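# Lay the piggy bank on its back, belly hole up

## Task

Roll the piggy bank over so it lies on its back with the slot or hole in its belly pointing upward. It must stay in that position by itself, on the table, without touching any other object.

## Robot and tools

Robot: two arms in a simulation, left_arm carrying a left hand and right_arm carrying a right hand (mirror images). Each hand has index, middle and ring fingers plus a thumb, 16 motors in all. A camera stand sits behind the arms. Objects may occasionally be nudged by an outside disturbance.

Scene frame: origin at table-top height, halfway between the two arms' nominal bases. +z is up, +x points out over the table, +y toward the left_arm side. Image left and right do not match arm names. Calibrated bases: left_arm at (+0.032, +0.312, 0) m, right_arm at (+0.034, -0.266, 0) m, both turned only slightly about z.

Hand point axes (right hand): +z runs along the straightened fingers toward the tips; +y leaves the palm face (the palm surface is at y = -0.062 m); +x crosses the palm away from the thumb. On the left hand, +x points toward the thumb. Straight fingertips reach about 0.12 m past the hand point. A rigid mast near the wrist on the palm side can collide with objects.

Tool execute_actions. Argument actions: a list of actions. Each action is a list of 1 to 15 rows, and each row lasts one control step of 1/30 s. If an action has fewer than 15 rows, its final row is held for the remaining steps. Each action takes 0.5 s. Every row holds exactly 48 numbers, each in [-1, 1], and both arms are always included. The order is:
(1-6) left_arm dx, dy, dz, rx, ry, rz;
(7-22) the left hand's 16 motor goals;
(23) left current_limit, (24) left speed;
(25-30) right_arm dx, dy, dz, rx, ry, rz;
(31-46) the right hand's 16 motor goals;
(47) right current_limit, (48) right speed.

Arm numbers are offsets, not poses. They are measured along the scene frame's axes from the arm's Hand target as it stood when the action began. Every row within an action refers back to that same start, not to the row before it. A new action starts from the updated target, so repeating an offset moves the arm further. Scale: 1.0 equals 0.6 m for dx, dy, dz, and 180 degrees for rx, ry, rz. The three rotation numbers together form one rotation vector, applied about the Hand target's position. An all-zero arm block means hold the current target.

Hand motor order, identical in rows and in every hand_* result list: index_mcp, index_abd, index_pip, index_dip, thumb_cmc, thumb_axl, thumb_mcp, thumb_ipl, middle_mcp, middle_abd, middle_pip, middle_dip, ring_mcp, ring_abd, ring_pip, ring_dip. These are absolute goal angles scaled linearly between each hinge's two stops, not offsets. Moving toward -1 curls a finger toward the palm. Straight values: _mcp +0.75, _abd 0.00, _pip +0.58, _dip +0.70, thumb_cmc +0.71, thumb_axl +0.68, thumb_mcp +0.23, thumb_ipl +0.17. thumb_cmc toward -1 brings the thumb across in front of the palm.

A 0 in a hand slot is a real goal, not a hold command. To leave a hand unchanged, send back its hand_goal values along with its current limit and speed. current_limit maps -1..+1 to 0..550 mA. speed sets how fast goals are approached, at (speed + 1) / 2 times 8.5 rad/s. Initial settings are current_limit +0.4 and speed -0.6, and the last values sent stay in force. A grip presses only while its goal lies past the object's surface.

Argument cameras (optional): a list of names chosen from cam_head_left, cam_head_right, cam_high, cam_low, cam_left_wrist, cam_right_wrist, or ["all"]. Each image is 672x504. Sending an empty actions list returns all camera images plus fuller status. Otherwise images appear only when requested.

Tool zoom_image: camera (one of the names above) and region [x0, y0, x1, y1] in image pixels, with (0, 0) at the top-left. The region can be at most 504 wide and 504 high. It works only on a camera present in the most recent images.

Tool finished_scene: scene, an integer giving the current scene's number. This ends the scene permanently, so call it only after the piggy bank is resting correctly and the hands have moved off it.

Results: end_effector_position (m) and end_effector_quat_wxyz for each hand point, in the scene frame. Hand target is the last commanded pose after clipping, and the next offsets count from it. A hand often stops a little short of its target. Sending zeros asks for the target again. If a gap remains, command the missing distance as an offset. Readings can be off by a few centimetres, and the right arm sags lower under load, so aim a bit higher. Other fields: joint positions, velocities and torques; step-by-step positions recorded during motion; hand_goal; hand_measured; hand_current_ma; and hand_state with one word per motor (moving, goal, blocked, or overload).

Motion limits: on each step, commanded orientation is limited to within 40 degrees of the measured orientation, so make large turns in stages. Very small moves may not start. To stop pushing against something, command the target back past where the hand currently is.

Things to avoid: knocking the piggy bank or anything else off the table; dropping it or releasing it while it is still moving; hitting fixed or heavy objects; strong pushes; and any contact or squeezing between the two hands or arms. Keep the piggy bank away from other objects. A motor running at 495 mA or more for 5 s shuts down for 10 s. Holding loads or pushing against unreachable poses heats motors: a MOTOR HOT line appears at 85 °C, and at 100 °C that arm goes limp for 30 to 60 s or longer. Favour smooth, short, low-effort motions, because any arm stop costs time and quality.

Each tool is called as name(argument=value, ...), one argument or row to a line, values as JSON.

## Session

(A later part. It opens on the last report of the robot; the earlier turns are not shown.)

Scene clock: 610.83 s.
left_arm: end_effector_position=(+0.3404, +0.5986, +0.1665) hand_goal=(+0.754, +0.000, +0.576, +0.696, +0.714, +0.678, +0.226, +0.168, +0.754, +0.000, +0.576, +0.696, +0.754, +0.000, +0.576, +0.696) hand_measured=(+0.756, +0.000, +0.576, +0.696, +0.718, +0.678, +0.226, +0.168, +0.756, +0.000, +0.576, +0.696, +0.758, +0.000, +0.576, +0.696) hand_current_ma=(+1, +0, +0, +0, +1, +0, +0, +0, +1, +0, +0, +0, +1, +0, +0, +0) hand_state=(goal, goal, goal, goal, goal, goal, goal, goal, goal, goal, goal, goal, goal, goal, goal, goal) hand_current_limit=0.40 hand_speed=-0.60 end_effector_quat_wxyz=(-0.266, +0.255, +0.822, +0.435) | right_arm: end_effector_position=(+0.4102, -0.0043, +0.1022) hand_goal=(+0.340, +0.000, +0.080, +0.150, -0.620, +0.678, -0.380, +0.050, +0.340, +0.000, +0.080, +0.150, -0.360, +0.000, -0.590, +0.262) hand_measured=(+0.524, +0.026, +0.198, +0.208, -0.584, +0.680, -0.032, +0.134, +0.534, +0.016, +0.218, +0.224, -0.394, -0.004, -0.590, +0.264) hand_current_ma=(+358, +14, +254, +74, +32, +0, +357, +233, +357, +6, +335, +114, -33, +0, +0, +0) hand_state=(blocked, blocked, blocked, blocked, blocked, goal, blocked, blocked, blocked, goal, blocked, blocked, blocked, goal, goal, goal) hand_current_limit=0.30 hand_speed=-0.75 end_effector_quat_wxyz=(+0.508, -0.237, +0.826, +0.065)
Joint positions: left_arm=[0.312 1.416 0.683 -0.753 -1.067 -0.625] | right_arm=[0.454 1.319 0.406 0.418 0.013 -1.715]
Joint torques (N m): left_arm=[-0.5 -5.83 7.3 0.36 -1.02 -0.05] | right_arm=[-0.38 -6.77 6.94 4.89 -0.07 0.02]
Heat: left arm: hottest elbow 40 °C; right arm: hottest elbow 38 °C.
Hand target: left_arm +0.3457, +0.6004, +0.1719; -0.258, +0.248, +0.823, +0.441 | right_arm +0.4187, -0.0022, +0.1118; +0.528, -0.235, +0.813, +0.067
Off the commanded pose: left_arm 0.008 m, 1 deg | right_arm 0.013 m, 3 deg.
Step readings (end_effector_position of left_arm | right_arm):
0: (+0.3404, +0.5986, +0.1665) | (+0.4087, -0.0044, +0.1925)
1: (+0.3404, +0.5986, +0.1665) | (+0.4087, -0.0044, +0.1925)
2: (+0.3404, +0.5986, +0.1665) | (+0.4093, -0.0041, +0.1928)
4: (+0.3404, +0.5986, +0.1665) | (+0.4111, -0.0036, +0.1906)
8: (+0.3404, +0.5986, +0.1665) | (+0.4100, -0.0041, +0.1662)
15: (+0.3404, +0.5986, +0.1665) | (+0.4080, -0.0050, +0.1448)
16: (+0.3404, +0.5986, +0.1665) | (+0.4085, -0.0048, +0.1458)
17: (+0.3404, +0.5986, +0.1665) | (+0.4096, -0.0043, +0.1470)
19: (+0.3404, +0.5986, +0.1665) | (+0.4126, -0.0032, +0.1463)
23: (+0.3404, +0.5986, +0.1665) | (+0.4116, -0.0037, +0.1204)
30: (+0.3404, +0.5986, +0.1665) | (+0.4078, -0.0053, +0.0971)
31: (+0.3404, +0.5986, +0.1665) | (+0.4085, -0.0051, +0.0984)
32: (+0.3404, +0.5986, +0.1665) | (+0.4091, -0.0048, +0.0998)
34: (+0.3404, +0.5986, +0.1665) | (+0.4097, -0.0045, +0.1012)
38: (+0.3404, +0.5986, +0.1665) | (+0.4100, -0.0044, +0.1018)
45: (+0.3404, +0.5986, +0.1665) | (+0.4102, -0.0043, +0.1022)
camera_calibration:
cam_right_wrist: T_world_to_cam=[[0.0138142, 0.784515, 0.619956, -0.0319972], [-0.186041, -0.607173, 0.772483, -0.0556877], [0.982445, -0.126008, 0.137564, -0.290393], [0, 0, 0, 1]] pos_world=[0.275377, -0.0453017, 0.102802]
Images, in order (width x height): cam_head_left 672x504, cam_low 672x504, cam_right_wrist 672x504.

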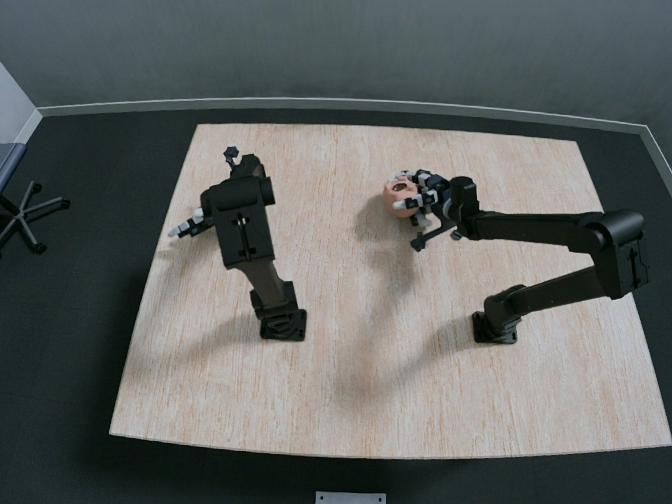

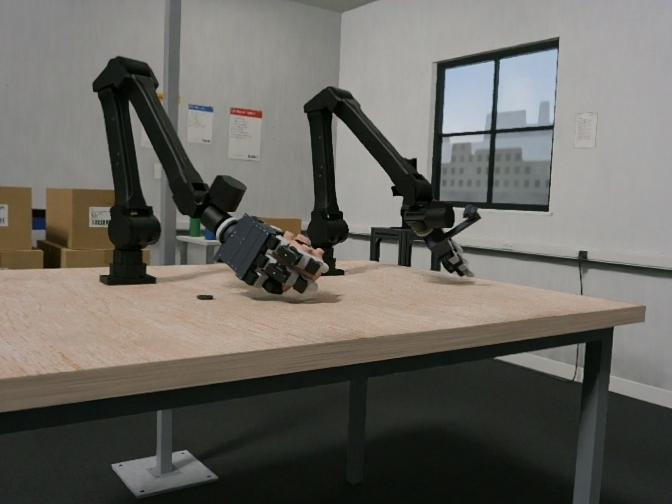

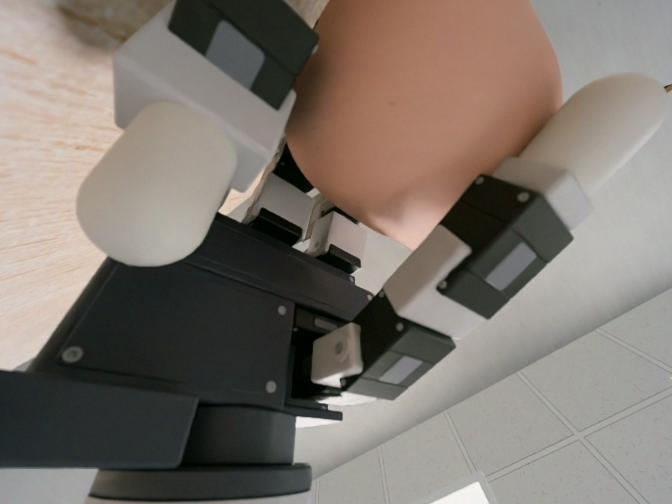

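execute_actions(
  actions=[
    [[0,0,0,0,0,0,0.754,0,0.576,0.696,0.714,0.678,0.226,0.168,0.754,0,0.576,0.696,0.754,0,0.576,0.696,0.4,-0.6,0,0,-0.035,0,0,0,0.34,0,0.08,0.15,-0.62,0.678,-0.38,0.05,0.34,0,0.08,0.15,-0.36,0,-0.591,0.261,0.3,-0.75]],
    [[0,0,0,0,0,0,0.754,0,0.576,0.696,0.714,0.678,0.226,0.168,0.754,0,0.576,0.696,0.754,0,0.576,0.696,0.4,-0.6,0,0,0,0,0,0,0.34,0,0.08,0.15,-0.62,0.678,-0.38,0.05,0.34,0,0.08,0.15,-0.36,0,-0.591,0.261,0.3,-0.75]],
  ],
  cameras=["cam_low", "cam_right_wrist", "cam_head_left"],
)

zoom_image(
  camera="cam_low",
  region=[200, 190, 380, 320],
)

Scene clock: 618.73 s.
left_arm: end_effector_position=(+0.3404, +0.5986, +0.1665) hand_goal=(+0.754, +0.000, +0.576, +0.696, +0.714, +0.678, +0.226, +0.168, +0.754, +0.000, +0.576, +0.696, +0.754, +0.000, +0.576, +0.696) hand_measured=(+0.756, +0.000, +0.576, +0.696, +0.718, +0.678, +0.226, +0.168, +0.756, +0.000, +0.576, +0.696, +0.758, +0.000, +0.576, +0.696) hand_current_ma=(+1, +0, +0, +0, +1, +0, +0, +0, +1, +0, +0, +0, +1, +0, +0, +0) hand_state=(goal, goal, goal, goal, goal, goal, goal, goal, goal, goal, goal, goal, goal, goal, goal, goal) hand_current_limit=0.40 hand_speed=-0.60 end_effector_quat_wxyz=(-0.266, +0.255, +0.822, +0.435) | right_arm: end_effector_position=(+0.4164, -0.0015, +0.0930) hand_goal=(+0.340, +0.000, +0.080, +0.150, -0.620, +0.678, -0.380, +0.050, +0.340, +0.000, +0.080, +0.150, -0.360, +0.000, -0.590, +0.262) hand_measured=(+0.524, +0.026, +0.198, +0.208, -0.584, +0.680, -0.032, +0.134, +0.534, +0.016, +0.218, +0.224, -0.394, -0.004, -0.590, +0.264) hand_current_ma=(+358, +14, +254, +72, +32, +0, +358, +233, +357, +6, +335, +113, -33, +0, +0, +0) hand_state=(blocked, blocked, blocked, blocked, blocked, goal, blocked, blocked, blocked, goal, blocked, blocked, blocked, goal, goal, goal) hand_current_limit=0.30 hand_speed=-0.75 end_effector_quat_wxyz=(+0.520, -0.235, +0.818, +0.067)
Joint positions: left_arm=[0.312 1.416 0.683 -0.753 -1.067 -0.625] | right_arm=[0.454 1.391 0.401 0.524 0.013 -1.715]
Joint torques (N m): left_arm=[-0.15 -5.01 7.47 0.14 -1 -0.05] | right_arm=[-0.32 -6.77 5.53 4.7 -0.09 0.02]
Heat: left arm: hottest elbow 40 °C; right arm: hottest elbow 38 °C.
Hand target: left_arm +0.3457, +0.6004, +0.1719; -0.258, +0.248, +0.823, +0.441 | right_arm +0.4188, -0.0022, +0.0909; +0.528, -0.235, +0.813, +0.067
Off the commanded pose: left_arm 0.008 m, 1 deg | right_arm 0.003 m, 1 deg.
Step readings (end_effector_position of left_arm | right_arm):
0: (+0.3404, +0.5986, +0.1665) | (+0.4102, -0.0043, +0.1022)
1: (+0.3404, +0.5986, +0.1665) | (+0.4103, -0.0042, +0.1025)
2: (+0.3404, +0.5986, +0.1665) | (+0.4107, -0.0040, +0.1029)
4: (+0.3404, +0.5986, +0.1665) | (+0.4129, -0.0031, +0.1026)
8: (+0.3404, +0.5986, +0.1665) | (+0.4144, -0.0024, +0.0923)
15: (+0.3404, +0.5986, +0.1665) | (+0.4160, -0.0017, +0.0928)
16: (+0.3404, +0.5986, +0.1665) | (+0.4162, -0.0016, +0.0930)
17: (+0.3404, +0.5986, +0.1665) | (+0.4163, -0.0015, +0.0931)
19: (+0.3404, +0.5986, +0.1665) | (+0.4163, -0.0016, +0.0928)
23: (+0.3404, +0.5986, +0.1665) | (+0.4164, -0.0015, +0.0930)
30: (+0.3404, +0.5986, +0.1665) | (+0.4164, -0.0015, +0.0930)
camera_calibration:
cam_right_wrist: T_world_to_cam=[[-0.00308199, 0.776944, 0.629562, -0.0224355], [-0.206686, -0.616466, 0.75977, -0.035957], [0.978402, -0.12778, 0.162484, -0.295481], [0, 0, 0, 1]] pos_world=[0.281599, -0.0424918, 0.0894544]
Images, in order (width x height): cam_head_left 672x504, cam_low 672x504, cam_right_wrist 672x504.

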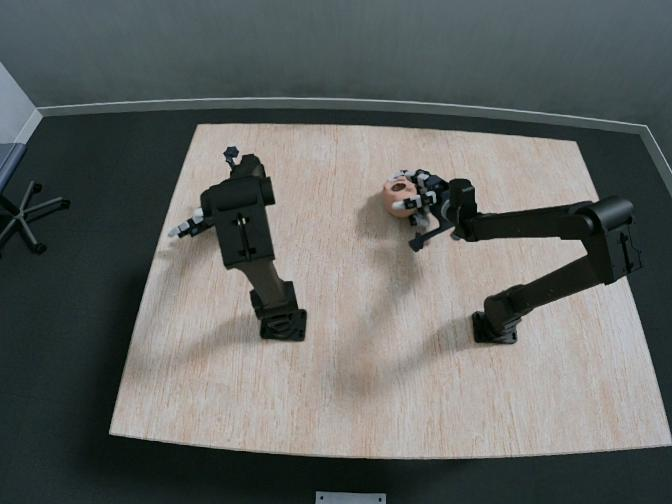

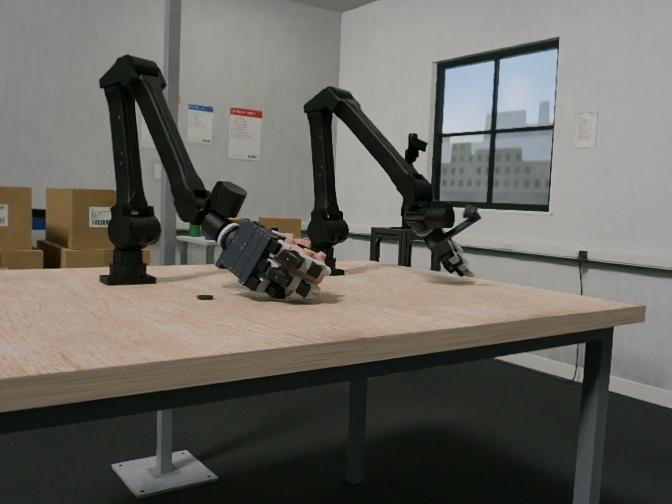

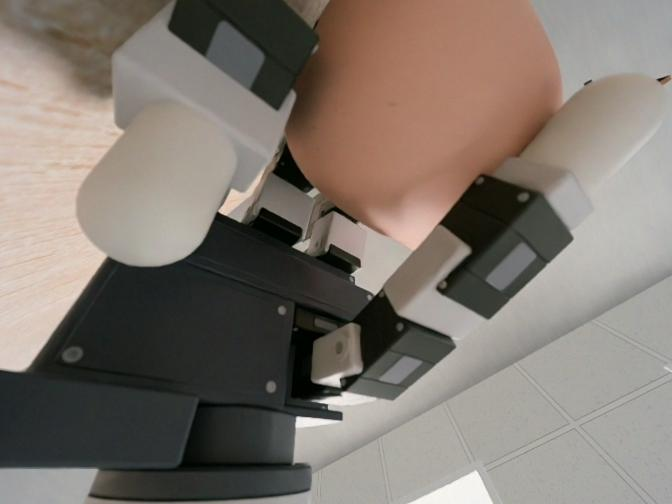

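Scaled by 2.800 from the camera's 672x504 image, which has a finer 960x720 frame.

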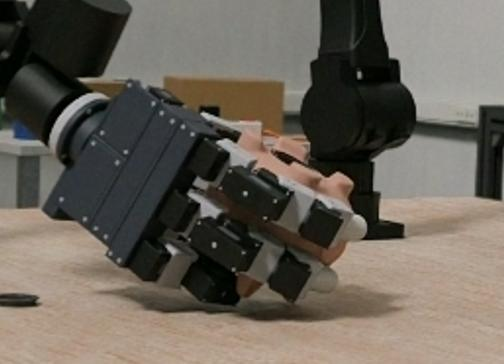

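execute_actions(
  actions=[
    [[0,0,0,0,0,0,0.754,0,0.576,0.696,0.714,0.678,0.226,0.168,0.754,0,0.576,0.696,0.754,0,0.576,0.696,0.4,-0.6,0,0,0,0,0,0,0.52,0.026,0.2,0.21,-0.58,0.678,-0.03,0.134,0.53,0.016,0.218,0.226,-0.39,0,-0.591,0.261,0.3,-0.75]],
    [[0,0,0,0,0,0,0.754,0,0.576,0.696,0.714,0.678,0.226,0.168,0.754,0,0.576,0.696,0.754,0,0.576,0.696,0.4,-0.6,0,0,0,0,0,0,0.52,0,0.2,0.21,-0.58,0.678,0.1,0.134,0.53,0,0.218,0.226,-0.39,0,-0.591,0.261,0.3,-0.8]],
  ],
  cameras=["cam_low", "cam_right_wrist", "cam_high"],
)

zoom_image(
  camera="cam_low",
  region=[200, 190, 380, 320],
)

zoom_image(
  camera="cam_high",
  region=[200, 130, 350, 250],
)

Scene clock: 628.87 s.
left_arm: end_effector_position=(+0.3404, +0.5986, +0.1665) hand_goal=(+0.754, +0.000, +0.576, +0.696, +0.714, +0.678, +0.226, +0.168, +0.754, +0.000, +0.576, +0.696, +0.754, +0.000, +0.576, +0.696) hand_measured=(+0.756, +0.000, +0.576, +0.696, +0.718, +0.678, +0.226, +0.168, +0.756, +0.000, +0.576, +0.696, +0.758, +0.000, +0.576, +0.696) hand_current_ma=(+1, +0, +0, +0, +1, +0, +0, +0, +1, +0, +0, +0, +1, +0, +0, +0) hand_state=(goal, goal, goal, goal, goal, goal, goal, goal, goal, goal, goal, goal, goal, goal, goal, goal) hand_current_limit=0.40 hand_speed=-0.60 end_effector_quat_wxyz=(-0.266, +0.255, +0.822, +0.435) | right_arm: end_effector_position=(+0.4164, -0.0015, +0.0926) hand_goal=(+0.520, +0.000, +0.200, +0.210, -0.580, +0.678, +0.100, +0.134, +0.530, +0.000, +0.218, +0.226, -0.390, +0.000, -0.590, +0.262) hand_measured=(+0.532, +0.026, +0.210, +0.220, -0.586, +0.678, +0.094, +0.136, +0.544, +0.008, +0.228, +0.236, -0.398, -0.004, -0.590, +0.264) hand_current_ma=(+5, +14, +3, +3, -1, +0, -2, +0, +6, +2, +3, +3, -3, +0, +0, +0) hand_state=(goal, blocked, goal, goal, goal, goal, goal, goal, goal, goal, goal, goal, goal, goal, goal, goal) hand_current_limit=0.30 hand_speed=-0.80 end_effector_quat_wxyz=(+0.520, -0.235, +0.819, +0.067)
Joint positions: left_arm=[0.312 1.416 0.683 -0.753 -1.067 -0.625] | right_arm=[0.454 1.392 0.401 0.524 0.013 -1.715]
Joint torques (N m): left_arm=[-0.56 -6.59 7.57 0.39 -1 0.01] | right_arm=[-0.32 -6.65 5.5 4.63 -0.06 0.03]
Heat: left arm: hottest elbow 40 °C; right arm: hottest elbow 38 °C.
Hand target: left_arm +0.3457, +0.6004, +0.1719; -0.258, +0.248, +0.823, +0.441 | right_arm +0.4188, -0.0022, +0.0909; +0.528, -0.235, +0.813, +0.067
Off the commanded pose: left_arm 0.008 m, 1 deg | right_arm 0.003 m, 1 deg.
Step readings (end_effector_position of left_arm | right_arm):
0: (+0.3404, +0.5986, +0.1665) | (+0.4164, -0.0015, +0.0930)
1: (+0.3404, +0.5986, +0.1665) | (+0.4164, -0.0015, +0.0930)
2: (+0.3404, +0.5986, +0.1665) | (+0.4164, -0.0015, +0.0930)
4: (+0.3404, +0.5986, +0.1665) | (+0.4164, -0.0015, +0.0926)
8: (+0.3404, +0.5986, +0.1665) | (+0.4164, -0.0015, +0.0926)
15: (+0.3404, +0.5986, +0.1665) | (+0.4164, -0.0015, +0.0926)
16: (+0.3404, +0.5986, +0.1665) | (+0.4164, -0.0015, +0.0926)
17: (+0.3404, +0.5986, +0.1665) | (+0.4164, -0.0015, +0.0926)
19: (+0.3404, +0.5986, +0.1665) | (+0.4164, -0.0015, +0.0926)
23: (+0.3404, +0.5986, +0.1665) | (+0.4164, -0.0015, +0.0926)
30: (+0.3404, +0.5986, +0.1665) | (+0.4164, -0.0015, +0.0926)
camera_calibration:
cam_right_wrist: T_world_to_cam=[[-0.00254579, 0.777114, 0.629355, -0.0224356], [-0.206132, -0.616248, 0.760097, -0.0359822], [0.978521, -0.127795, 0.161757, -0.295418], [0, 0, 0, 1]] pos_world=[0.281598, -0.042492, 0.0892558]
Images, in order (width x height): cam_high 672x504, cam_low 672x504, cam_right_wrist 672x504.

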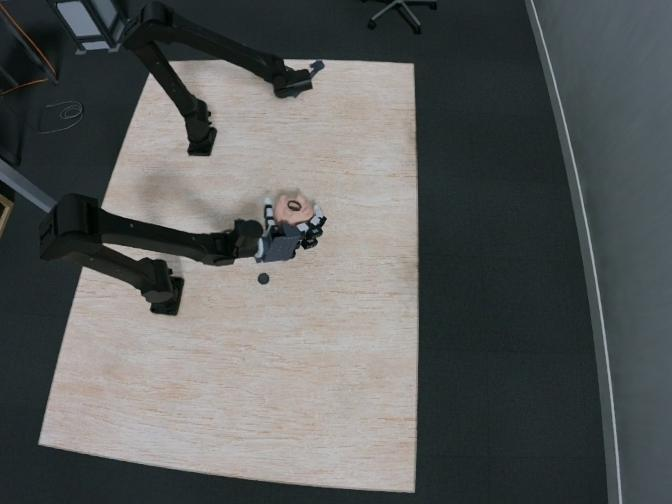

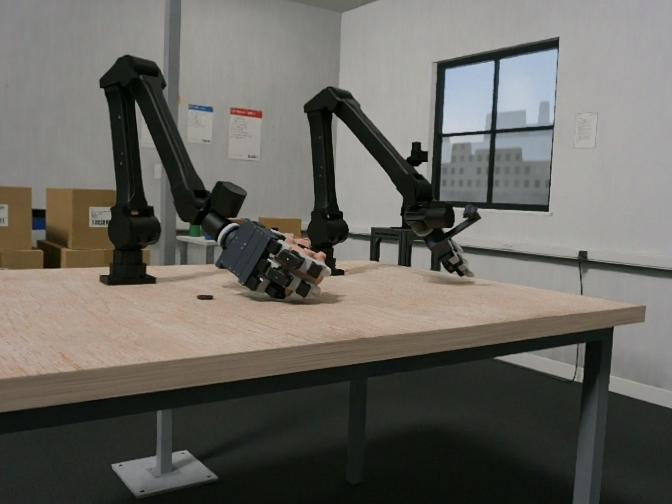

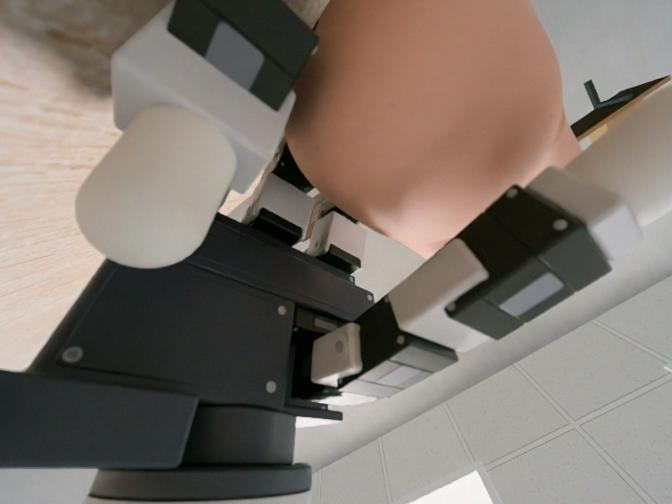

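Scaled by 2.800 from the camera's 672x504 image, which has a finer 960x720 frame.

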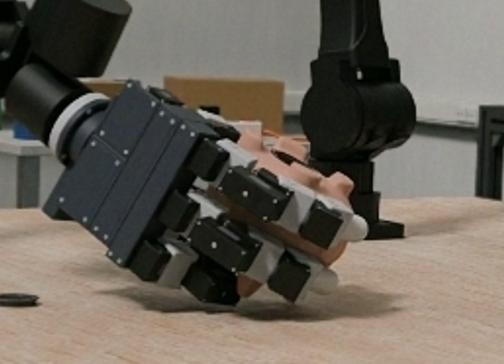

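Scaled by 3.360 from the camera's 672x504 image, which has a finer 960x720 frame.

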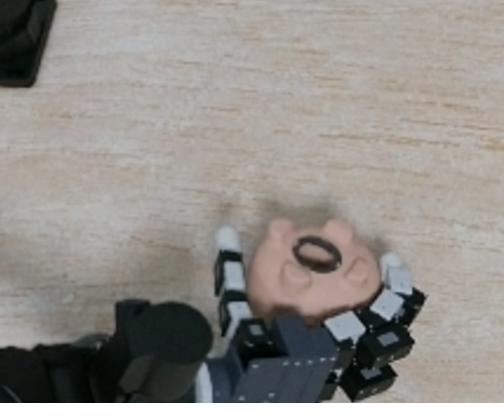

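execute_actions(
  actions=[
    [[0,0,0,0,0,0,0.754,0,0.576,0.696,0.714,0.678,0.226,0.168,0.754,0,0.576,0.696,0.754,0,0.576,0.696,0.4,-0.6,0,0,0,0,0,0,0.7,0,0.2,0.21,-0.5,0.678,0.226,0.168,0.7,0,0.218,0.226,-0.39,0,-0.591,0.261,0.3,-0.85]],
    [[0,0,0,0,0,0,0.754,0,0.576,0.696,0.714,0.678,0.226,0.168,0.754,0,0.576,0.696,0.754,0,0.576,0.696,0.4,-0.6,0,0,0,0,0,0,0.7,0,0.2,0.21,-0.5,0.678,0.226,0.168,0.7,0,0.218,0.226,-0.39,0,-0.591,0.261,0.3,-0.85]],
  ],
  cameras=["cam_low", "cam_right_wrist", "cam_high"],
)

zoom_image(
  camera="cam_low",
  region=[200, 190, 380, 320],
)

zoom_image(
  camera="cam_high",
  region=[200, 130, 350, 250],
)

Scene clock: 641.07 s.
left_arm: end_effector_position=(+0.3404, +0.5986, +0.1665) hand_goal=(+0.754, +0.000, +0.576, +0.696, +0.714, +0.678, +0.226, +0.168, +0.754, +0.000, +0.576, +0.696, +0.754, +0.000, +0.576, +0.696) hand_measured=(+0.756, +0.000, +0.576, +0.696, +0.718, +0.678, +0.226, +0.168, +0.756, +0.000, +0.576, +0.696, +0.758, +0.000, +0.576, +0.696) hand_current_ma=(+1, +0, +0, +0, +1, +0, +0, +0, +1, +0, +0, +0, +1, +0, +0, +0) hand_state=(goal, goal, goal, goal, goal, goal, goal, goal, goal, goal, goal, goal, goal, goal, goal, goal) hand_current_limit=0.40 hand_speed=-0.60 end_effector_quat_wxyz=(-0.266, +0.255, +0.822, +0.435) | right_arm: end_effector_position=(+0.4155, -0.0021, +0.0912) hand_goal=(+0.700, +0.000, +0.200, +0.210, -0.500, +0.678, +0.226, +0.168, +0.700, +0.000, +0.218, +0.226, -0.390, +0.000, -0.590, +0.262) hand_measured=(+0.698, +0.000, +0.204, +0.214, -0.520, +0.678, +0.220, +0.166, +0.696, +0.000, +0.222, +0.230, -0.388, -0.004, -0.590, +0.264) hand_current_ma=(+0, +0, +1, +1, -11, +0, -2, -1, -1, +0, +0, +0, +0, +0, +0, +0) hand_state=(goal, goal, goal, goal, goal, goal, goal, goal, goal, goal, goal, goal, goal, goal, goal, goal) hand_current_limit=0.30 hand_speed=-0.85 end_effector_quat_wxyz=(+0.518, -0.235, +0.820, +0.067)
Joint positions: left_arm=[0.312 1.416 0.683 -0.753 -1.067 -0.625] | right_arm=[0.454 1.393 0.398 0.524 0.013 -1.715]
Joint torques (N m): left_arm=[-1.14 -5.89 7.35 0.05 -1.02 -0.06] | right_arm=[-0.15 -6.95 5.63 4.67 -0.06 0]
Heat: left arm: hottest elbow 40 °C; right arm: hottest elbow 38 °C.
Hand target: left_arm +0.3457, +0.6004, +0.1719; -0.258, +0.248, +0.823, +0.441 | right_arm +0.4187, -0.0021, +0.0908; +0.528, -0.235, +0.813, +0.067
Off the commanded pose: left_arm 0.008 m, 1 deg | right_arm 0.003 m, 1 deg.
Step readings (end_effector_position of left_arm | right_arm):
0: (+0.3404, +0.5986, +0.1665) | (+0.4164, -0.0015, +0.0926)
1: (+0.3404, +0.5986, +0.1665) | (+0.4164, -0.0015, +0.0926)
2: (+0.3404, +0.5986, +0.1665) | (+0.4164, -0.0015, +0.0926)
4: (+0.3404, +0.5986, +0.1665) | (+0.4161, -0.0016, +0.0923)
8: (+0.3404, +0.5986, +0.1665) | (+0.4155, -0.0019, +0.0915)
15: (+0.3404, +0.5986, +0.1665) | (+0.4155, -0.0021, +0.0912)
16: (+0.3404, +0.5986, +0.1665) | (+0.4155, -0.0021, +0.0912)
17: (+0.3404, +0.5986, +0.1665) | (+0.4155, -0.0021, +0.0912)
19: (+0.3404, +0.5986, +0.1665) | (+0.4155, -0.0021, +0.0912)
23: (+0.3404, +0.5986, +0.1665) | (+0.4155, -0.0021, +0.0912)
30: (+0.3404, +0.5986, +0.1665) | (+0.4155, -0.0021, +0.0912)
camera_calibration:
cam_right_wrist: T_world_to_cam=[[-0.000304689, 0.778023, 0.628236, -0.0218364], [-0.20395, -0.615079, 0.761631, -0.0364802], [0.978981, -0.127896, 0.158865, -0.294329], [0, 0, 0, 1]] pos_world=[0.280696, -0.0430925, 0.0882613]
Images, in order (width x height): cam_high 672x504, cam_low 672x504, cam_right_wrist 672x504.

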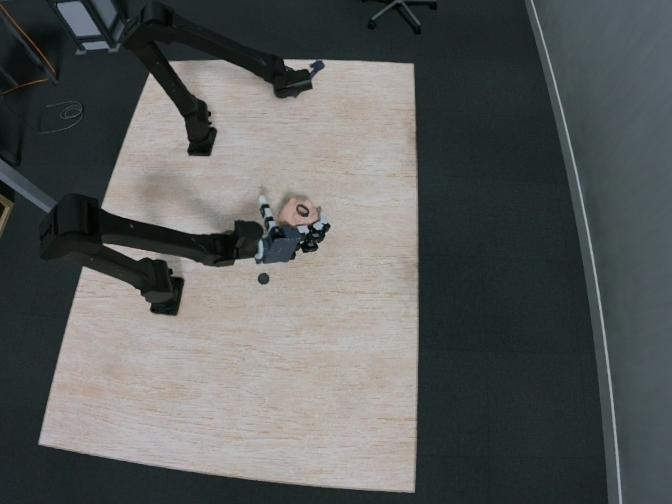

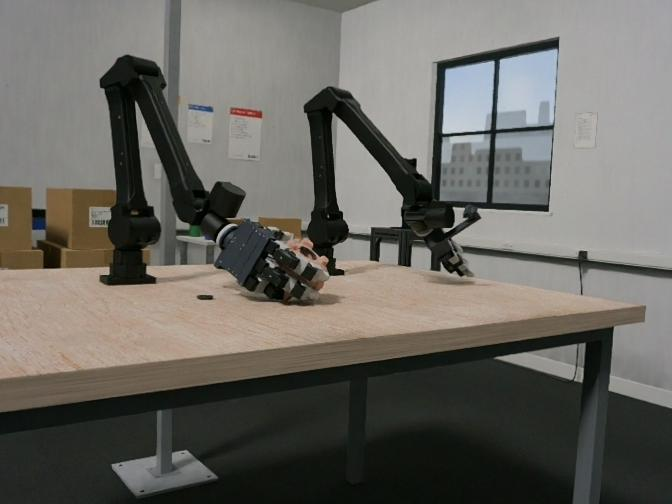

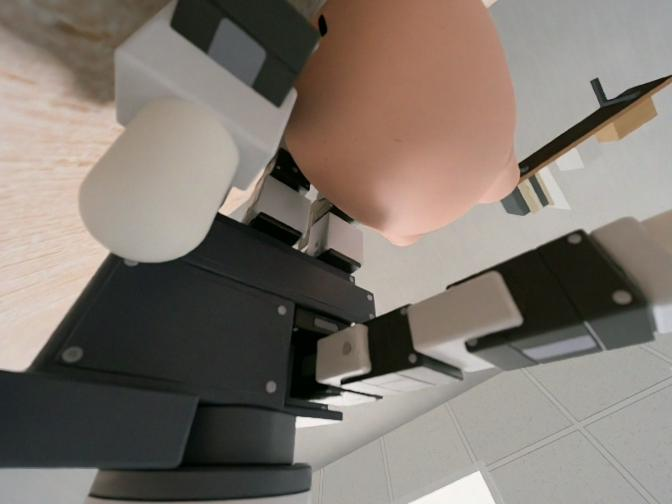

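Scaled by 2.800 from the camera's 672x504 image, which has a finer 960x720 frame.

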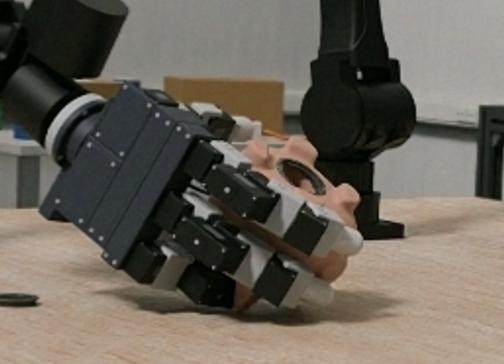

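Scaled by 3.360 from the camera's 672x504 image, which has a finer 960x720 frame.

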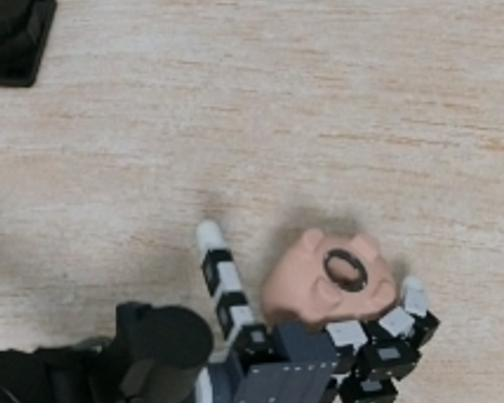

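execute_actions(
  actions=[
    [[0,0,0,0,0,0,0.754,0,0.576,0.696,0.714,0.678,0.226,0.168,0.754,0,0.576,0.696,0.754,0,0.576,0.696,0.4,-0.6,0,0,0,0,0,0,0.96,0,0.25,0.3,-0.5,0.678,0.226,0.168,0.96,0,0.25,0.3,-0.39,0,-0.591,0.261,0.3,-0.85]],
    [[0,0,0,0,0,0,0.754,0,0.576,0.696,0.714,0.678,0.226,0.168,0.754,0,0.576,0.696,0.754,0,0.576,0.696,0.4,-0.6,0,0,0,0,0,0,0.96,0,0.25,0.3,-0.5,0.678,0.226,0.168,0.96,0,0.25,0.3,-0.39,0,-0.591,0.261,0.3,-0.85]],
  ],
  cameras=["cam_low", "cam_right_wrist", "cam_high"],
)

zoom_image(
  camera="cam_low",
  region=[200, 190, 380, 320],
)

zoom_image(
  camera="cam_high",
  region=[200, 130, 350, 250],
)

Scene clock: 654.27 s.
left_arm: end_effector_position=(+0.3404, +0.5986, +0.1665) hand_goal=(+0.754, +0.000, +0.576, +0.696, +0.714, +0.678, +0.226, +0.168, +0.754, +0.000, +0.576, +0.696, +0.754, +0.000, +0.576, +0.696) hand_measured=(+0.756, +0.000, +0.576, +0.696, +0.718, +0.678, +0.226, +0.168, +0.756, +0.000, +0.576, +0.696, +0.758, +0.000, +0.576, +0.696) hand_current_ma=(+1, +0, +0, +0, +1, +0, +0, +0, +1, +0, +0, +0, +1, +0, +0, +0) hand_state=(goal, goal, goal, goal, goal, goal, goal, goal, goal, goal, goal, goal, goal, goal, goal, goal) hand_current_limit=0.40 hand_speed=-0.60 end_effector_quat_wxyz=(-0.266, +0.255, +0.822, +0.435) | right_arm: end_effector_position=(+0.4155, -0.0021, +0.0912) hand_goal=(+0.960, +0.000, +0.250, +0.300, -0.500, +0.678, +0.226, +0.168, +0.960, +0.000, +0.250, +0.300, -0.390, +0.000, -0.590, +0.262) hand_measured=(+0.952, -0.002, +0.250, +0.298, -0.520, +0.678, +0.220, +0.166, +0.954, +0.000, +0.248, +0.298, -0.388, -0.004, -0.590, +0.264) hand_current_ma=(-2, +0, +0, +0, -11, +0, -2, -1, -2, +0, +0, +0, +0, +0, +0, +0) hand_state=(goal, goal, goal, goal, goal, goal, goal, goal, goal, goal, goal, goal, goal, goal, goal, goal) hand_current_limit=0.30 hand_speed=-0.85 end_effector_quat_wxyz=(+0.518, -0.235, +0.820, +0.067)
Joint positions: left_arm=[0.312 1.416 0.683 -0.753 -1.067 -0.625] | right_arm=[0.454 1.393 0.398 0.524 0.013 -1.715]
Joint torques (N m): left_arm=[-0.91 -5.77 7.25 0.32 -1.03 -0.03] | right_arm=[-0.5 -6.59 5.67 4.6 -0.03 -0.04]
Heat: left arm: hottest elbow 40 °C; right arm: hottest elbow 38 °C.
Hand target: left_arm +0.3457, +0.6004, +0.1719; -0.258, +0.248, +0.823, +0.441 | right_arm +0.4187, -0.0021, +0.0908; +0.528, -0.235, +0.813, +0.067
Off the commanded pose: left_arm 0.008 m, 1 deg | right_arm 0.003 m, 1 deg.
Step readings (end_effector_position of left_arm | right_arm):
0: (+0.3404, +0.5986, +0.1665) | (+0.4155, -0.0021, +0.0912)
1: (+0.3404, +0.5986, +0.1665) | (+0.4155, -0.0021, +0.0912)
2: (+0.3404, +0.5986, +0.1665) | (+0.4155, -0.0021, +0.0912)
4: (+0.3404, +0.5986, +0.1665) | (+0.4155, -0.0021, +0.0912)
8: (+0.3404, +0.5986, +0.1665) | (+0.4155, -0.0021, +0.0912)
15: (+0.3404, +0.5986, +0.1665) | (+0.4155, -0.0021, +0.0912)
16: (+0.3404, +0.5986, +0.1665) | (+0.4155, -0.0021, +0.0912)
17: (+0.3404, +0.5986, +0.1665) | (+0.4155, -0.0021, +0.0912)
19: (+0.3404, +0.5986, +0.1665) | (+0.4155, -0.0021, +0.0912)
23: (+0.3404, +0.5986, +0.1665) | (+0.4155, -0.0021, +0.0912)
30: (+0.3404, +0.5986, +0.1665) | (+0.4155, -0.0021, +0.0912)
camera_calibration:
cam_right_wrist: T_world_to_cam=[[-0.000304689, 0.778023, 0.628236, -0.0218364], [-0.20395, -0.615079, 0.761631, -0.0364802], [0.978981, -0.127896, 0.158865, -0.294329], [0, 0, 0, 1]] pos_world=[0.280696, -0.0430925, 0.0882613]
Images, in order (width x height): cam_high 672x504, cam_low 672x504, cam_right_wrist 672x504.

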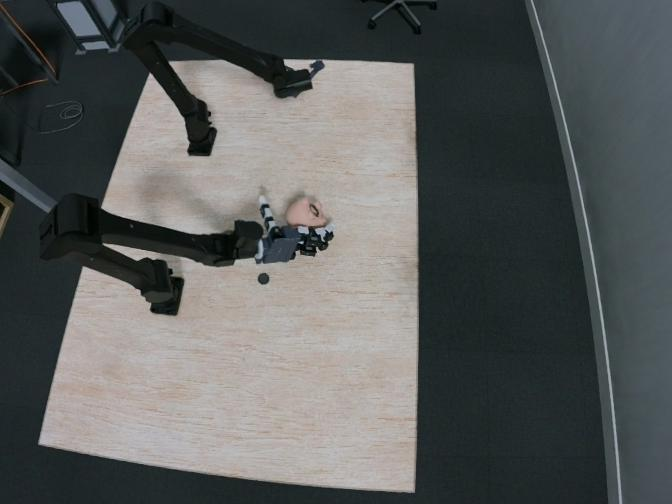

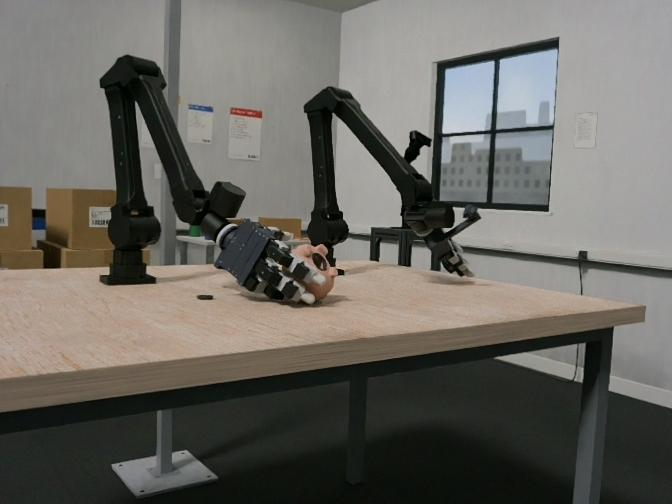

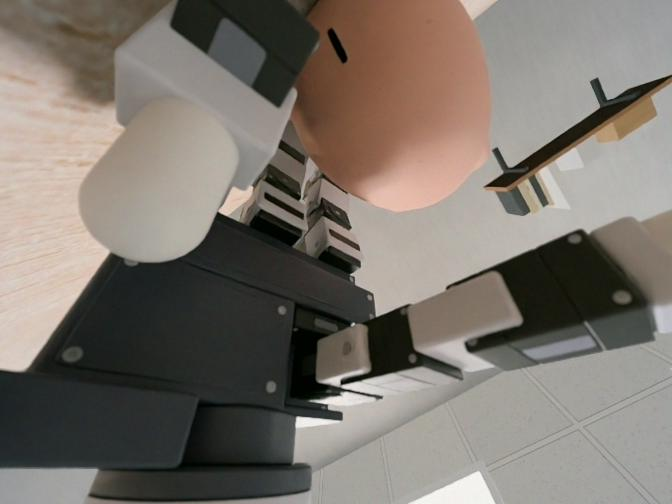

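Scaled by 2.800 from the camera's 672x504 image, which has a finer 960x720 frame.

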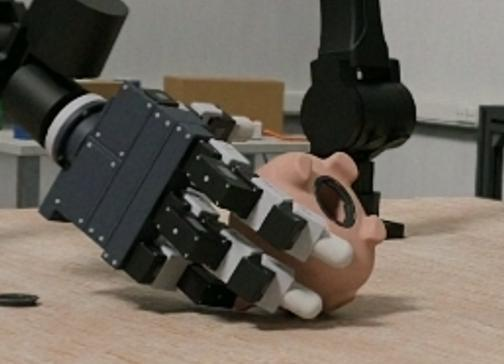

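Scaled by 3.360 from the camera's 672x504 image, which has a finer 960x720 frame.

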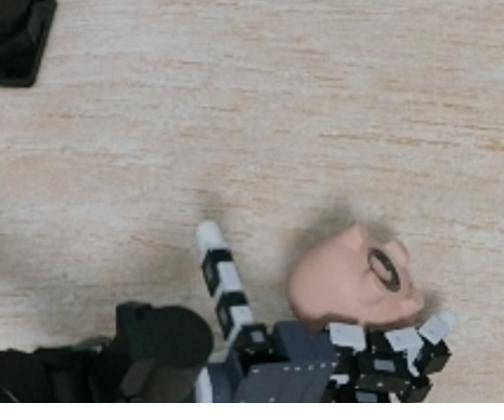

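execute_actions(
  actions=[
    [[0,0,0,0,0,0,0.754,0,0.576,0.696,0.714,0.678,0.226,0.168,0.754,0,0.576,0.696,0.754,0,0.576,0.696,0.4,-0.6,-0.02,-0.035,0.002,0,0,0,0.96,0,0.25,0.3,-0.5,0.678,0.226,0.168,0.96,0,0.25,0.3,-0.39,0,-0.591,0.261,0.3,-0.85]],
    [[0,0,0,0,0,0,0.754,0,0.576,0.696,0.714,0.678,0.226,0.168,0.754,0,0.576,0.696,0.754,0,0.576,0.696,0.4,-0.6,-0.02,-0.02,0,0,0,0,0.96,0,0.25,0.3,-0.5,0.678,0.226,0.168,0.96,0,0.25,0.3,-0.39,0,-0.591,0.261,0.3,-0.85]],
  ],
  cameras=["cam_low", "cam_right_wrist", "cam_high"],
)

zoom_image(
  camera="cam_low",
  region=[200, 190, 380, 320],
)

zoom_image(
  camera="cam_high",
  region=[200, 130, 350, 250],
)

Scene clock: 664.80 s.
left_arm: end_effector_position=(+0.3404, +0.5986, +0.1665) hand_goal=(+0.754, +0.000, +0.576, +0.696, +0.714, +0.678, +0.226, +0.168, +0.754, +0.000, +0.576, +0.696, +0.754, +0.000, +0.576, +0.696) hand_measured=(+0.756, +0.000, +0.576, +0.696, +0.718, +0.678, +0.226, +0.168, +0.756, +0.000, +0.576, +0.696, +0.758, +0.000, +0.576, +0.696) hand_current_ma=(+1, +0, +0, +0, +1, +0, +0, +0, +1, +0, +0, +0, +1, +0, +0, +0) hand_state=(goal, goal, goal, goal, goal, goal, goal, goal, goal, goal, goal, goal, goal, goal, goal, goal) hand_current_limit=0.40 hand_speed=-0.60 end_effector_quat_wxyz=(-0.266, +0.255, +0.822, +0.435) | right_arm: end_effector_position=(+0.3956, -0.0313, +0.0900) hand_goal=(+0.960, +0.000, +0.250, +0.300, -0.500, +0.678, +0.226, +0.168, +0.960, +0.000, +0.250, +0.300, -0.390, +0.000, -0.590, +0.262) hand_measured=(+0.954, -0.002, +0.250, +0.298, -0.516, +0.678, +0.220, +0.166, +0.954, -0.002, +0.248, +0.298, -0.390, -0.004, -0.590, +0.264) hand_current_ma=(-2, +0, +0, +0, -9, +0, -2, -1, -1, +0, +0, +0, +0, +0, +0, +0) hand_state=(goal, goal, goal, goal, goal, goal, goal, goal, goal, goal, goal, goal, goal, goal, goal, goal) hand_current_limit=0.30 hand_speed=-0.85 end_effector_quat_wxyz=(+0.520, -0.230, +0.820, +0.072)
Joint positions: left_arm=[0.312 1.416 0.683 -0.753 -1.067 -0.625] | right_arm=[0.383 1.324 0.318 0.539 -0.053 -1.734]
Joint torques (N m): left_arm=[0.15 -6.07 7.31 0.42 -1.03 -0.02] | right_arm=[-0.85 -7.65 5.01 3.52 -0.2 -0.18]
Heat: left arm: hottest elbow 40 °C; right arm: hottest elbow 38 °C.
Hand target: left_arm +0.3457, +0.6004, +0.1719; -0.258, +0.248, +0.823, +0.441 | right_arm +0.3948, -0.0352, +0.0922; +0.528, -0.235, +0.813, +0.067
Off the commanded pose: left_arm 0.008 m, 1 deg | right_arm 0.004 m, 1 deg.
Step readings (end_effector_position of left_arm | right_arm):
0: (+0.3404, +0.5986, +0.1665) | (+0.4155, -0.0021, +0.0912)
1: (+0.3404, +0.5986, +0.1665) | (+0.4154, -0.0021, +0.0910)
2: (+0.3404, +0.5986, +0.1665) | (+0.4145, -0.0021, +0.0911)
4: (+0.3404, +0.5986, +0.1665) | (+0.4126, -0.0060, +0.0896)
8: (+0.3404, +0.5986, +0.1665) | (+0.4076, -0.0135, +0.0905)
15: (+0.3404, +0.5986, +0.1665) | (+0.4072, -0.0184, +0.0902)
16: (+0.3404, +0.5986, +0.1665) | (+0.4072, -0.0186, +0.0901)
17: (+0.3404, +0.5986, +0.1665) | (+0.4062, -0.0188, +0.0901)
19: (+0.3404, +0.5986, +0.1665) | (+0.4032, -0.0215, +0.0902)
23: (+0.3404, +0.5986, +0.1665) | (+0.3967, -0.0288, +0.0900)
30: (+0.3404, +0.5986, +0.1665) | (+0.3955, -0.0310, +0.0900)
camera_calibration:
cam_right_wrist: T_world_to_cam=[[0.00323673, 0.769134, 0.63908, -0.00102752], [-0.205549, -0.624925, 0.753139, -0.0565607], [0.978641, -0.1338, 0.156072, -0.27816], [0, 0, 0, 1]] pos_world=[0.260596, -0.0717736, 0.0866677]
Images, in order (width x height): cam_high 672x504, cam_low 672x504, cam_right_wrist 672x504.

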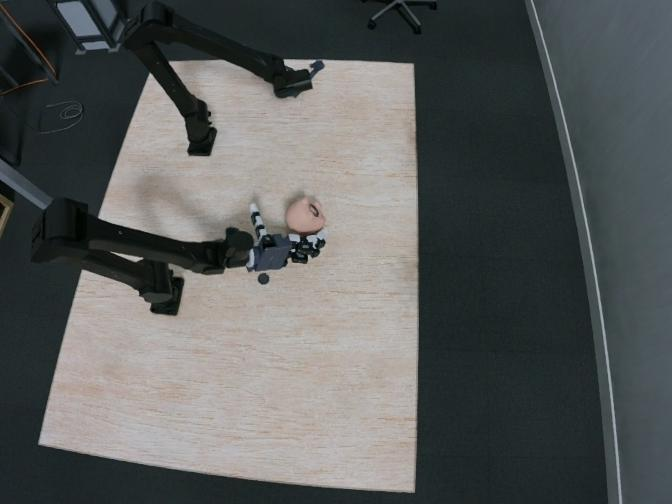

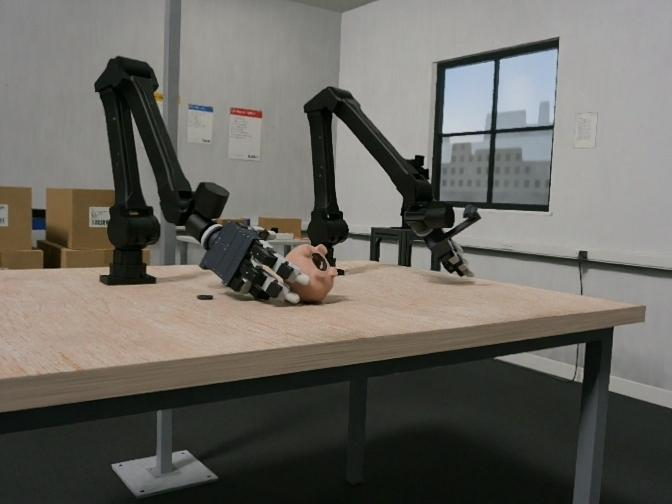

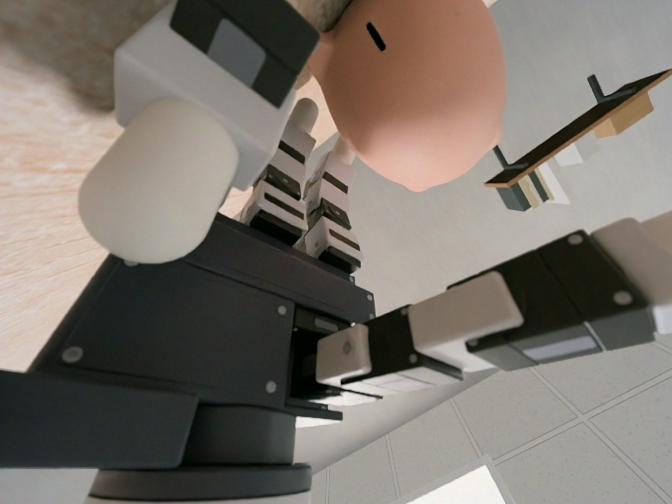

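Scaled by 2.800 from the camera's 672x504 image, which has a finer 960x720 frame.

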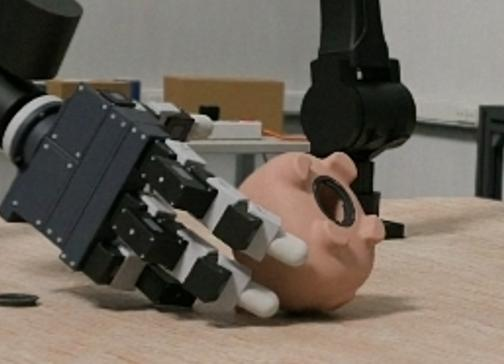

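Scaled by 3.360 from the camera's 672x504 image, which has a finer 960x720 frame.

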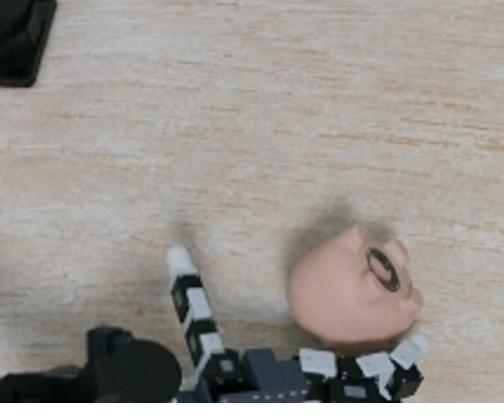

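execute_actions(
  actions=[
    [[0,0,0,0,0,0,0.754,0,0.576,0.696,0.714,0.678,0.226,0.168,0.754,0,0.576,0.696,0.754,0,0.576,0.696,0.4,-0.6,-0.05,-0.07,0.002,0,0,0,0.96,0,0.25,0.3,-0.5,0.678,0.226,0.168,0.96,0,0.25,0.3,-0.39,0,-0.591,0.261,0.3,-0.85]],
    [[0,0,0,0,0,0,0.754,0,0.576,0.696,0.714,0.678,0.226,0.168,0.754,0,0.576,0.696,0.754,0,0.576,0.696,0.4,-0.6,-0.06,-0.08,0.01,0,0,0,0.96,0,0.25,0.3,-0.5,0.678,0.226,0.168,0.96,0,0.25,0.3,-0.39,0,-0.591,0.261,0.3,-0.85]],
  ],
  cameras=["cam_low", "cam_right_wrist", "cam_high", "cam_head_left"],
)

zoom_image(
  camera="cam_low",
  region=[200, 190, 380, 320],
)

zoom_image(
  camera="cam_high",
  region=[240, 150, 360, 270],
)

zoom_image(
  camera="cam_head_left",
  region=[350, 150, 470, 250],
)

Scene clock: 676.60 s.
left_arm: end_effector_position=(+0.3404, +0.5986, +0.1665) hand_goal=(+0.754, +0.000, +0.576, +0.696, +0.714, +0.678, +0.226, +0.168, +0.754, +0.000, +0.576, +0.696, +0.754, +0.000, +0.576, +0.696) hand_measured=(+0.756, +0.000, +0.576, +0.696, +0.718, +0.678, +0.226, +0.168, +0.756, +0.000, +0.576, +0.696, +0.758, +0.000, +0.576, +0.696) hand_current_ma=(+1, +0, +0, +0, +1, +0, +0, +0, +1, +0, +0, +0, +1, +0, +0, +0) hand_state=(goal, goal, goal, goal, goal, goal, goal, goal, goal, goal, goal, goal, goal, goal, goal, goal) hand_current_limit=0.40 hand_speed=-0.60 end_effector_quat_wxyz=(-0.266, +0.255, +0.822, +0.435) | right_arm: end_effector_position=(+0.3273, -0.1224, +0.0964) hand_goal=(+0.960, +0.000, +0.250, +0.300, -0.500, +0.678, +0.226, +0.168, +0.960, +0.000, +0.250, +0.300, -0.390, +0.000, -0.590, +0.262) hand_measured=(+0.956, -0.002, +0.250, +0.298, -0.516, +0.678, +0.222, +0.166, +0.958, -0.002, +0.248, +0.298, -0.388, -0.004, -0.590, +0.264) hand_current_ma=(+0, +0, +0, +0, -8, +0, -1, -1, +0, +0, +0, +0, +0, +0, +0, +0) hand_state=(goal, goal, goal, goal, goal, goal, goal, goal, goal, goal, goal, goal, goal, goal, goal, goal) hand_current_limit=0.30 hand_speed=-0.85 end_effector_quat_wxyz=(+0.528, -0.229, +0.814, +0.073)
Joint positions: left_arm=[0.312 1.416 0.683 -0.753 -1.067 -0.625] | right_arm=[0.029 0.954 0.12 0.353 -0.372 -1.896]
Joint torques (N m): left_arm=[-0.21 -5.66 7.2 0.5 -1.02 -0.06] | right_arm=[-0.79 -3.25 7.24 1.66 -0.41 -0.1]
Heat: left arm: hottest elbow 40 °C; right arm: hottest elbow 37 °C.
Hand target: left_arm +0.3457, +0.6004, +0.1719; -0.258, +0.248, +0.823, +0.441 | right_arm +0.3286, -0.1251, +0.0991; +0.528, -0.235, +0.813, +0.067
Off the commanded pose: left_arm 0.008 m, 1 deg | right_arm 0.004 m, 1 deg.
Step readings (end_effector_position of left_arm | right_arm):
0: (+0.3404, +0.5986, +0.1665) | (+0.3956, -0.0313, +0.0900)
1: (+0.3404, +0.5986, +0.1665) | (+0.3950, -0.0312, +0.0900)
2: (+0.3404, +0.5986, +0.1665) | (+0.3929, -0.0322, +0.0897)
4: (+0.3404, +0.5986, +0.1665) | (+0.3831, -0.0389, +0.0899)
8: (+0.3404, +0.5986, +0.1665) | (+0.3711, -0.0618, +0.0903)
15: (+0.3404, +0.5986, +0.1665) | (+0.3675, -0.0732, +0.0946)
16: (+0.3404, +0.5986, +0.1665) | (+0.3668, -0.0732, +0.0948)
17: (+0.3404, +0.5986, +0.1665) | (+0.3646, -0.0743, +0.0954)
19: (+0.3404, +0.5986, +0.1665) | (+0.3540, -0.0813, +0.0973)
23: (+0.3404, +0.5986, +0.1665) | (+0.3388, -0.1051, +0.0952)
30: (+0.3404, +0.5986, +0.1665) | (+0.3315, -0.1205, +0.1007)
camera_calibration:
cam_right_wrist: T_world_to_cam=[[-0.0112702, 0.764793, 0.644177, 0.0688252], [-0.218707, -0.630505, 0.744735, -0.127839], [0.975726, -0.132493, 0.174372, -0.225161], [0, 0, 0, 1]] pos_world=[0.192512, -0.163073, 0.0901326]
Images, in order (width x height): cam_head_left 672x504, cam_high 672x504, cam_low 672x504, cam_right_wrist 672x504.

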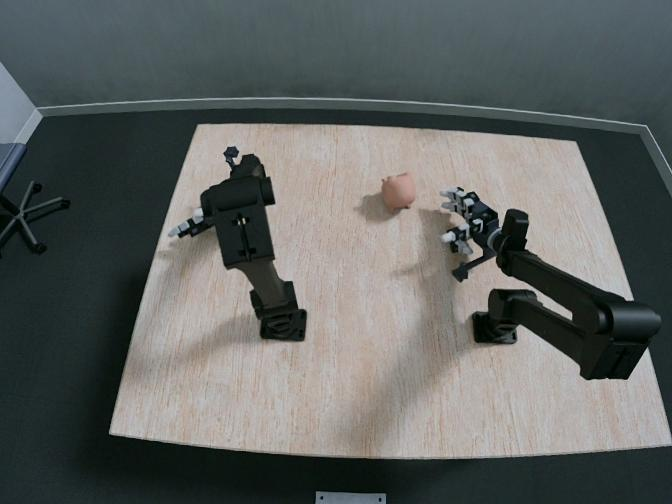

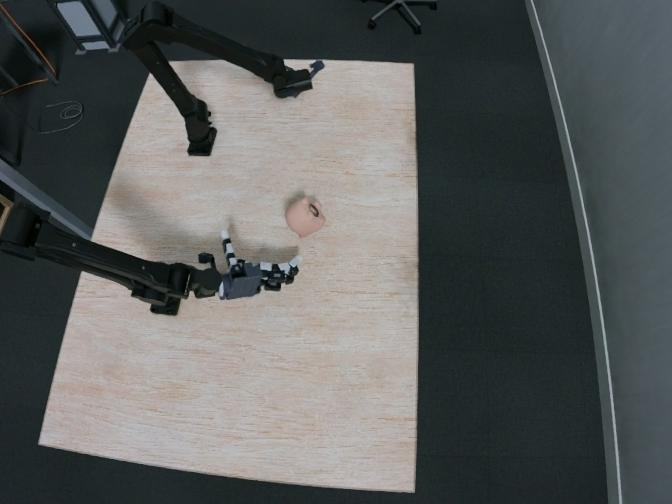

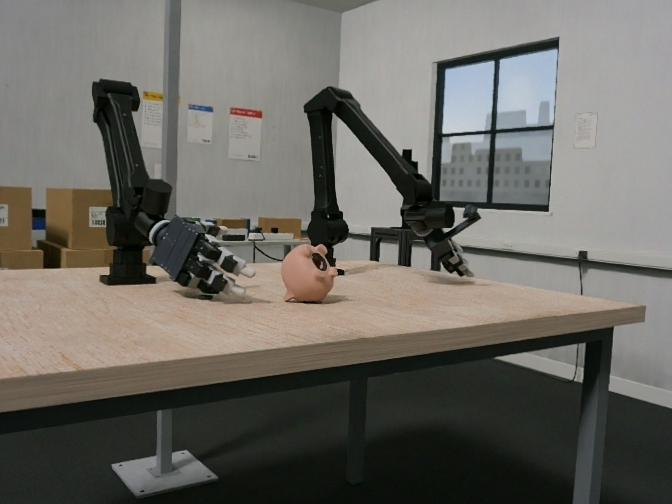

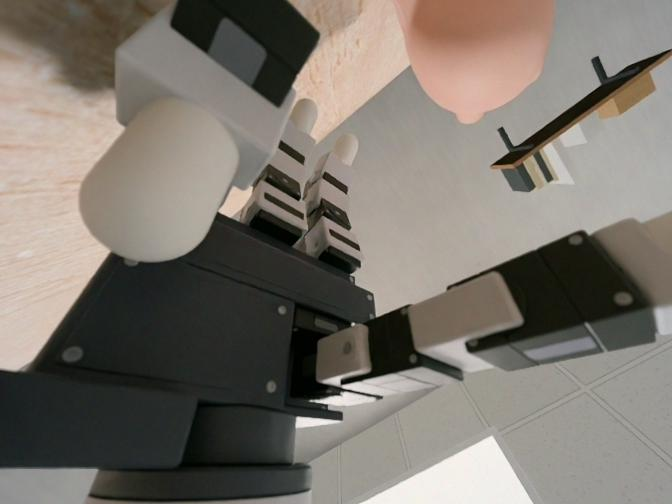

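Scaled by 2.800 from the camera's 672x504 image, which has a finer 960x720 frame.

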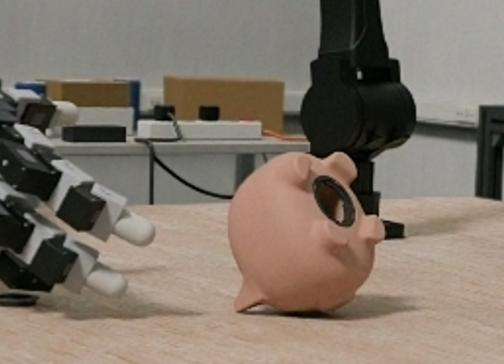

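Scaled by 4.200 from the camera's 672x504 image, which has a finer 960x720 frame.

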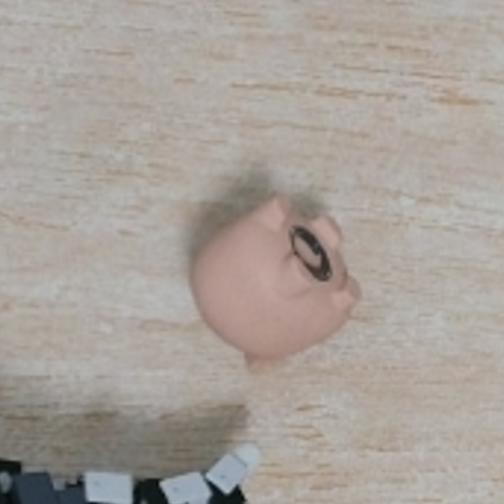

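Scaled by 4.200 from the camera's 672x504 image, which has a finer 960x720 frame.

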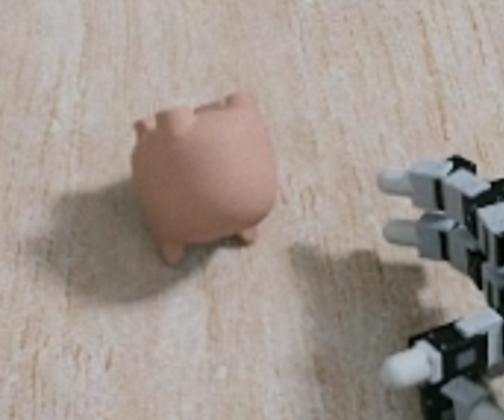

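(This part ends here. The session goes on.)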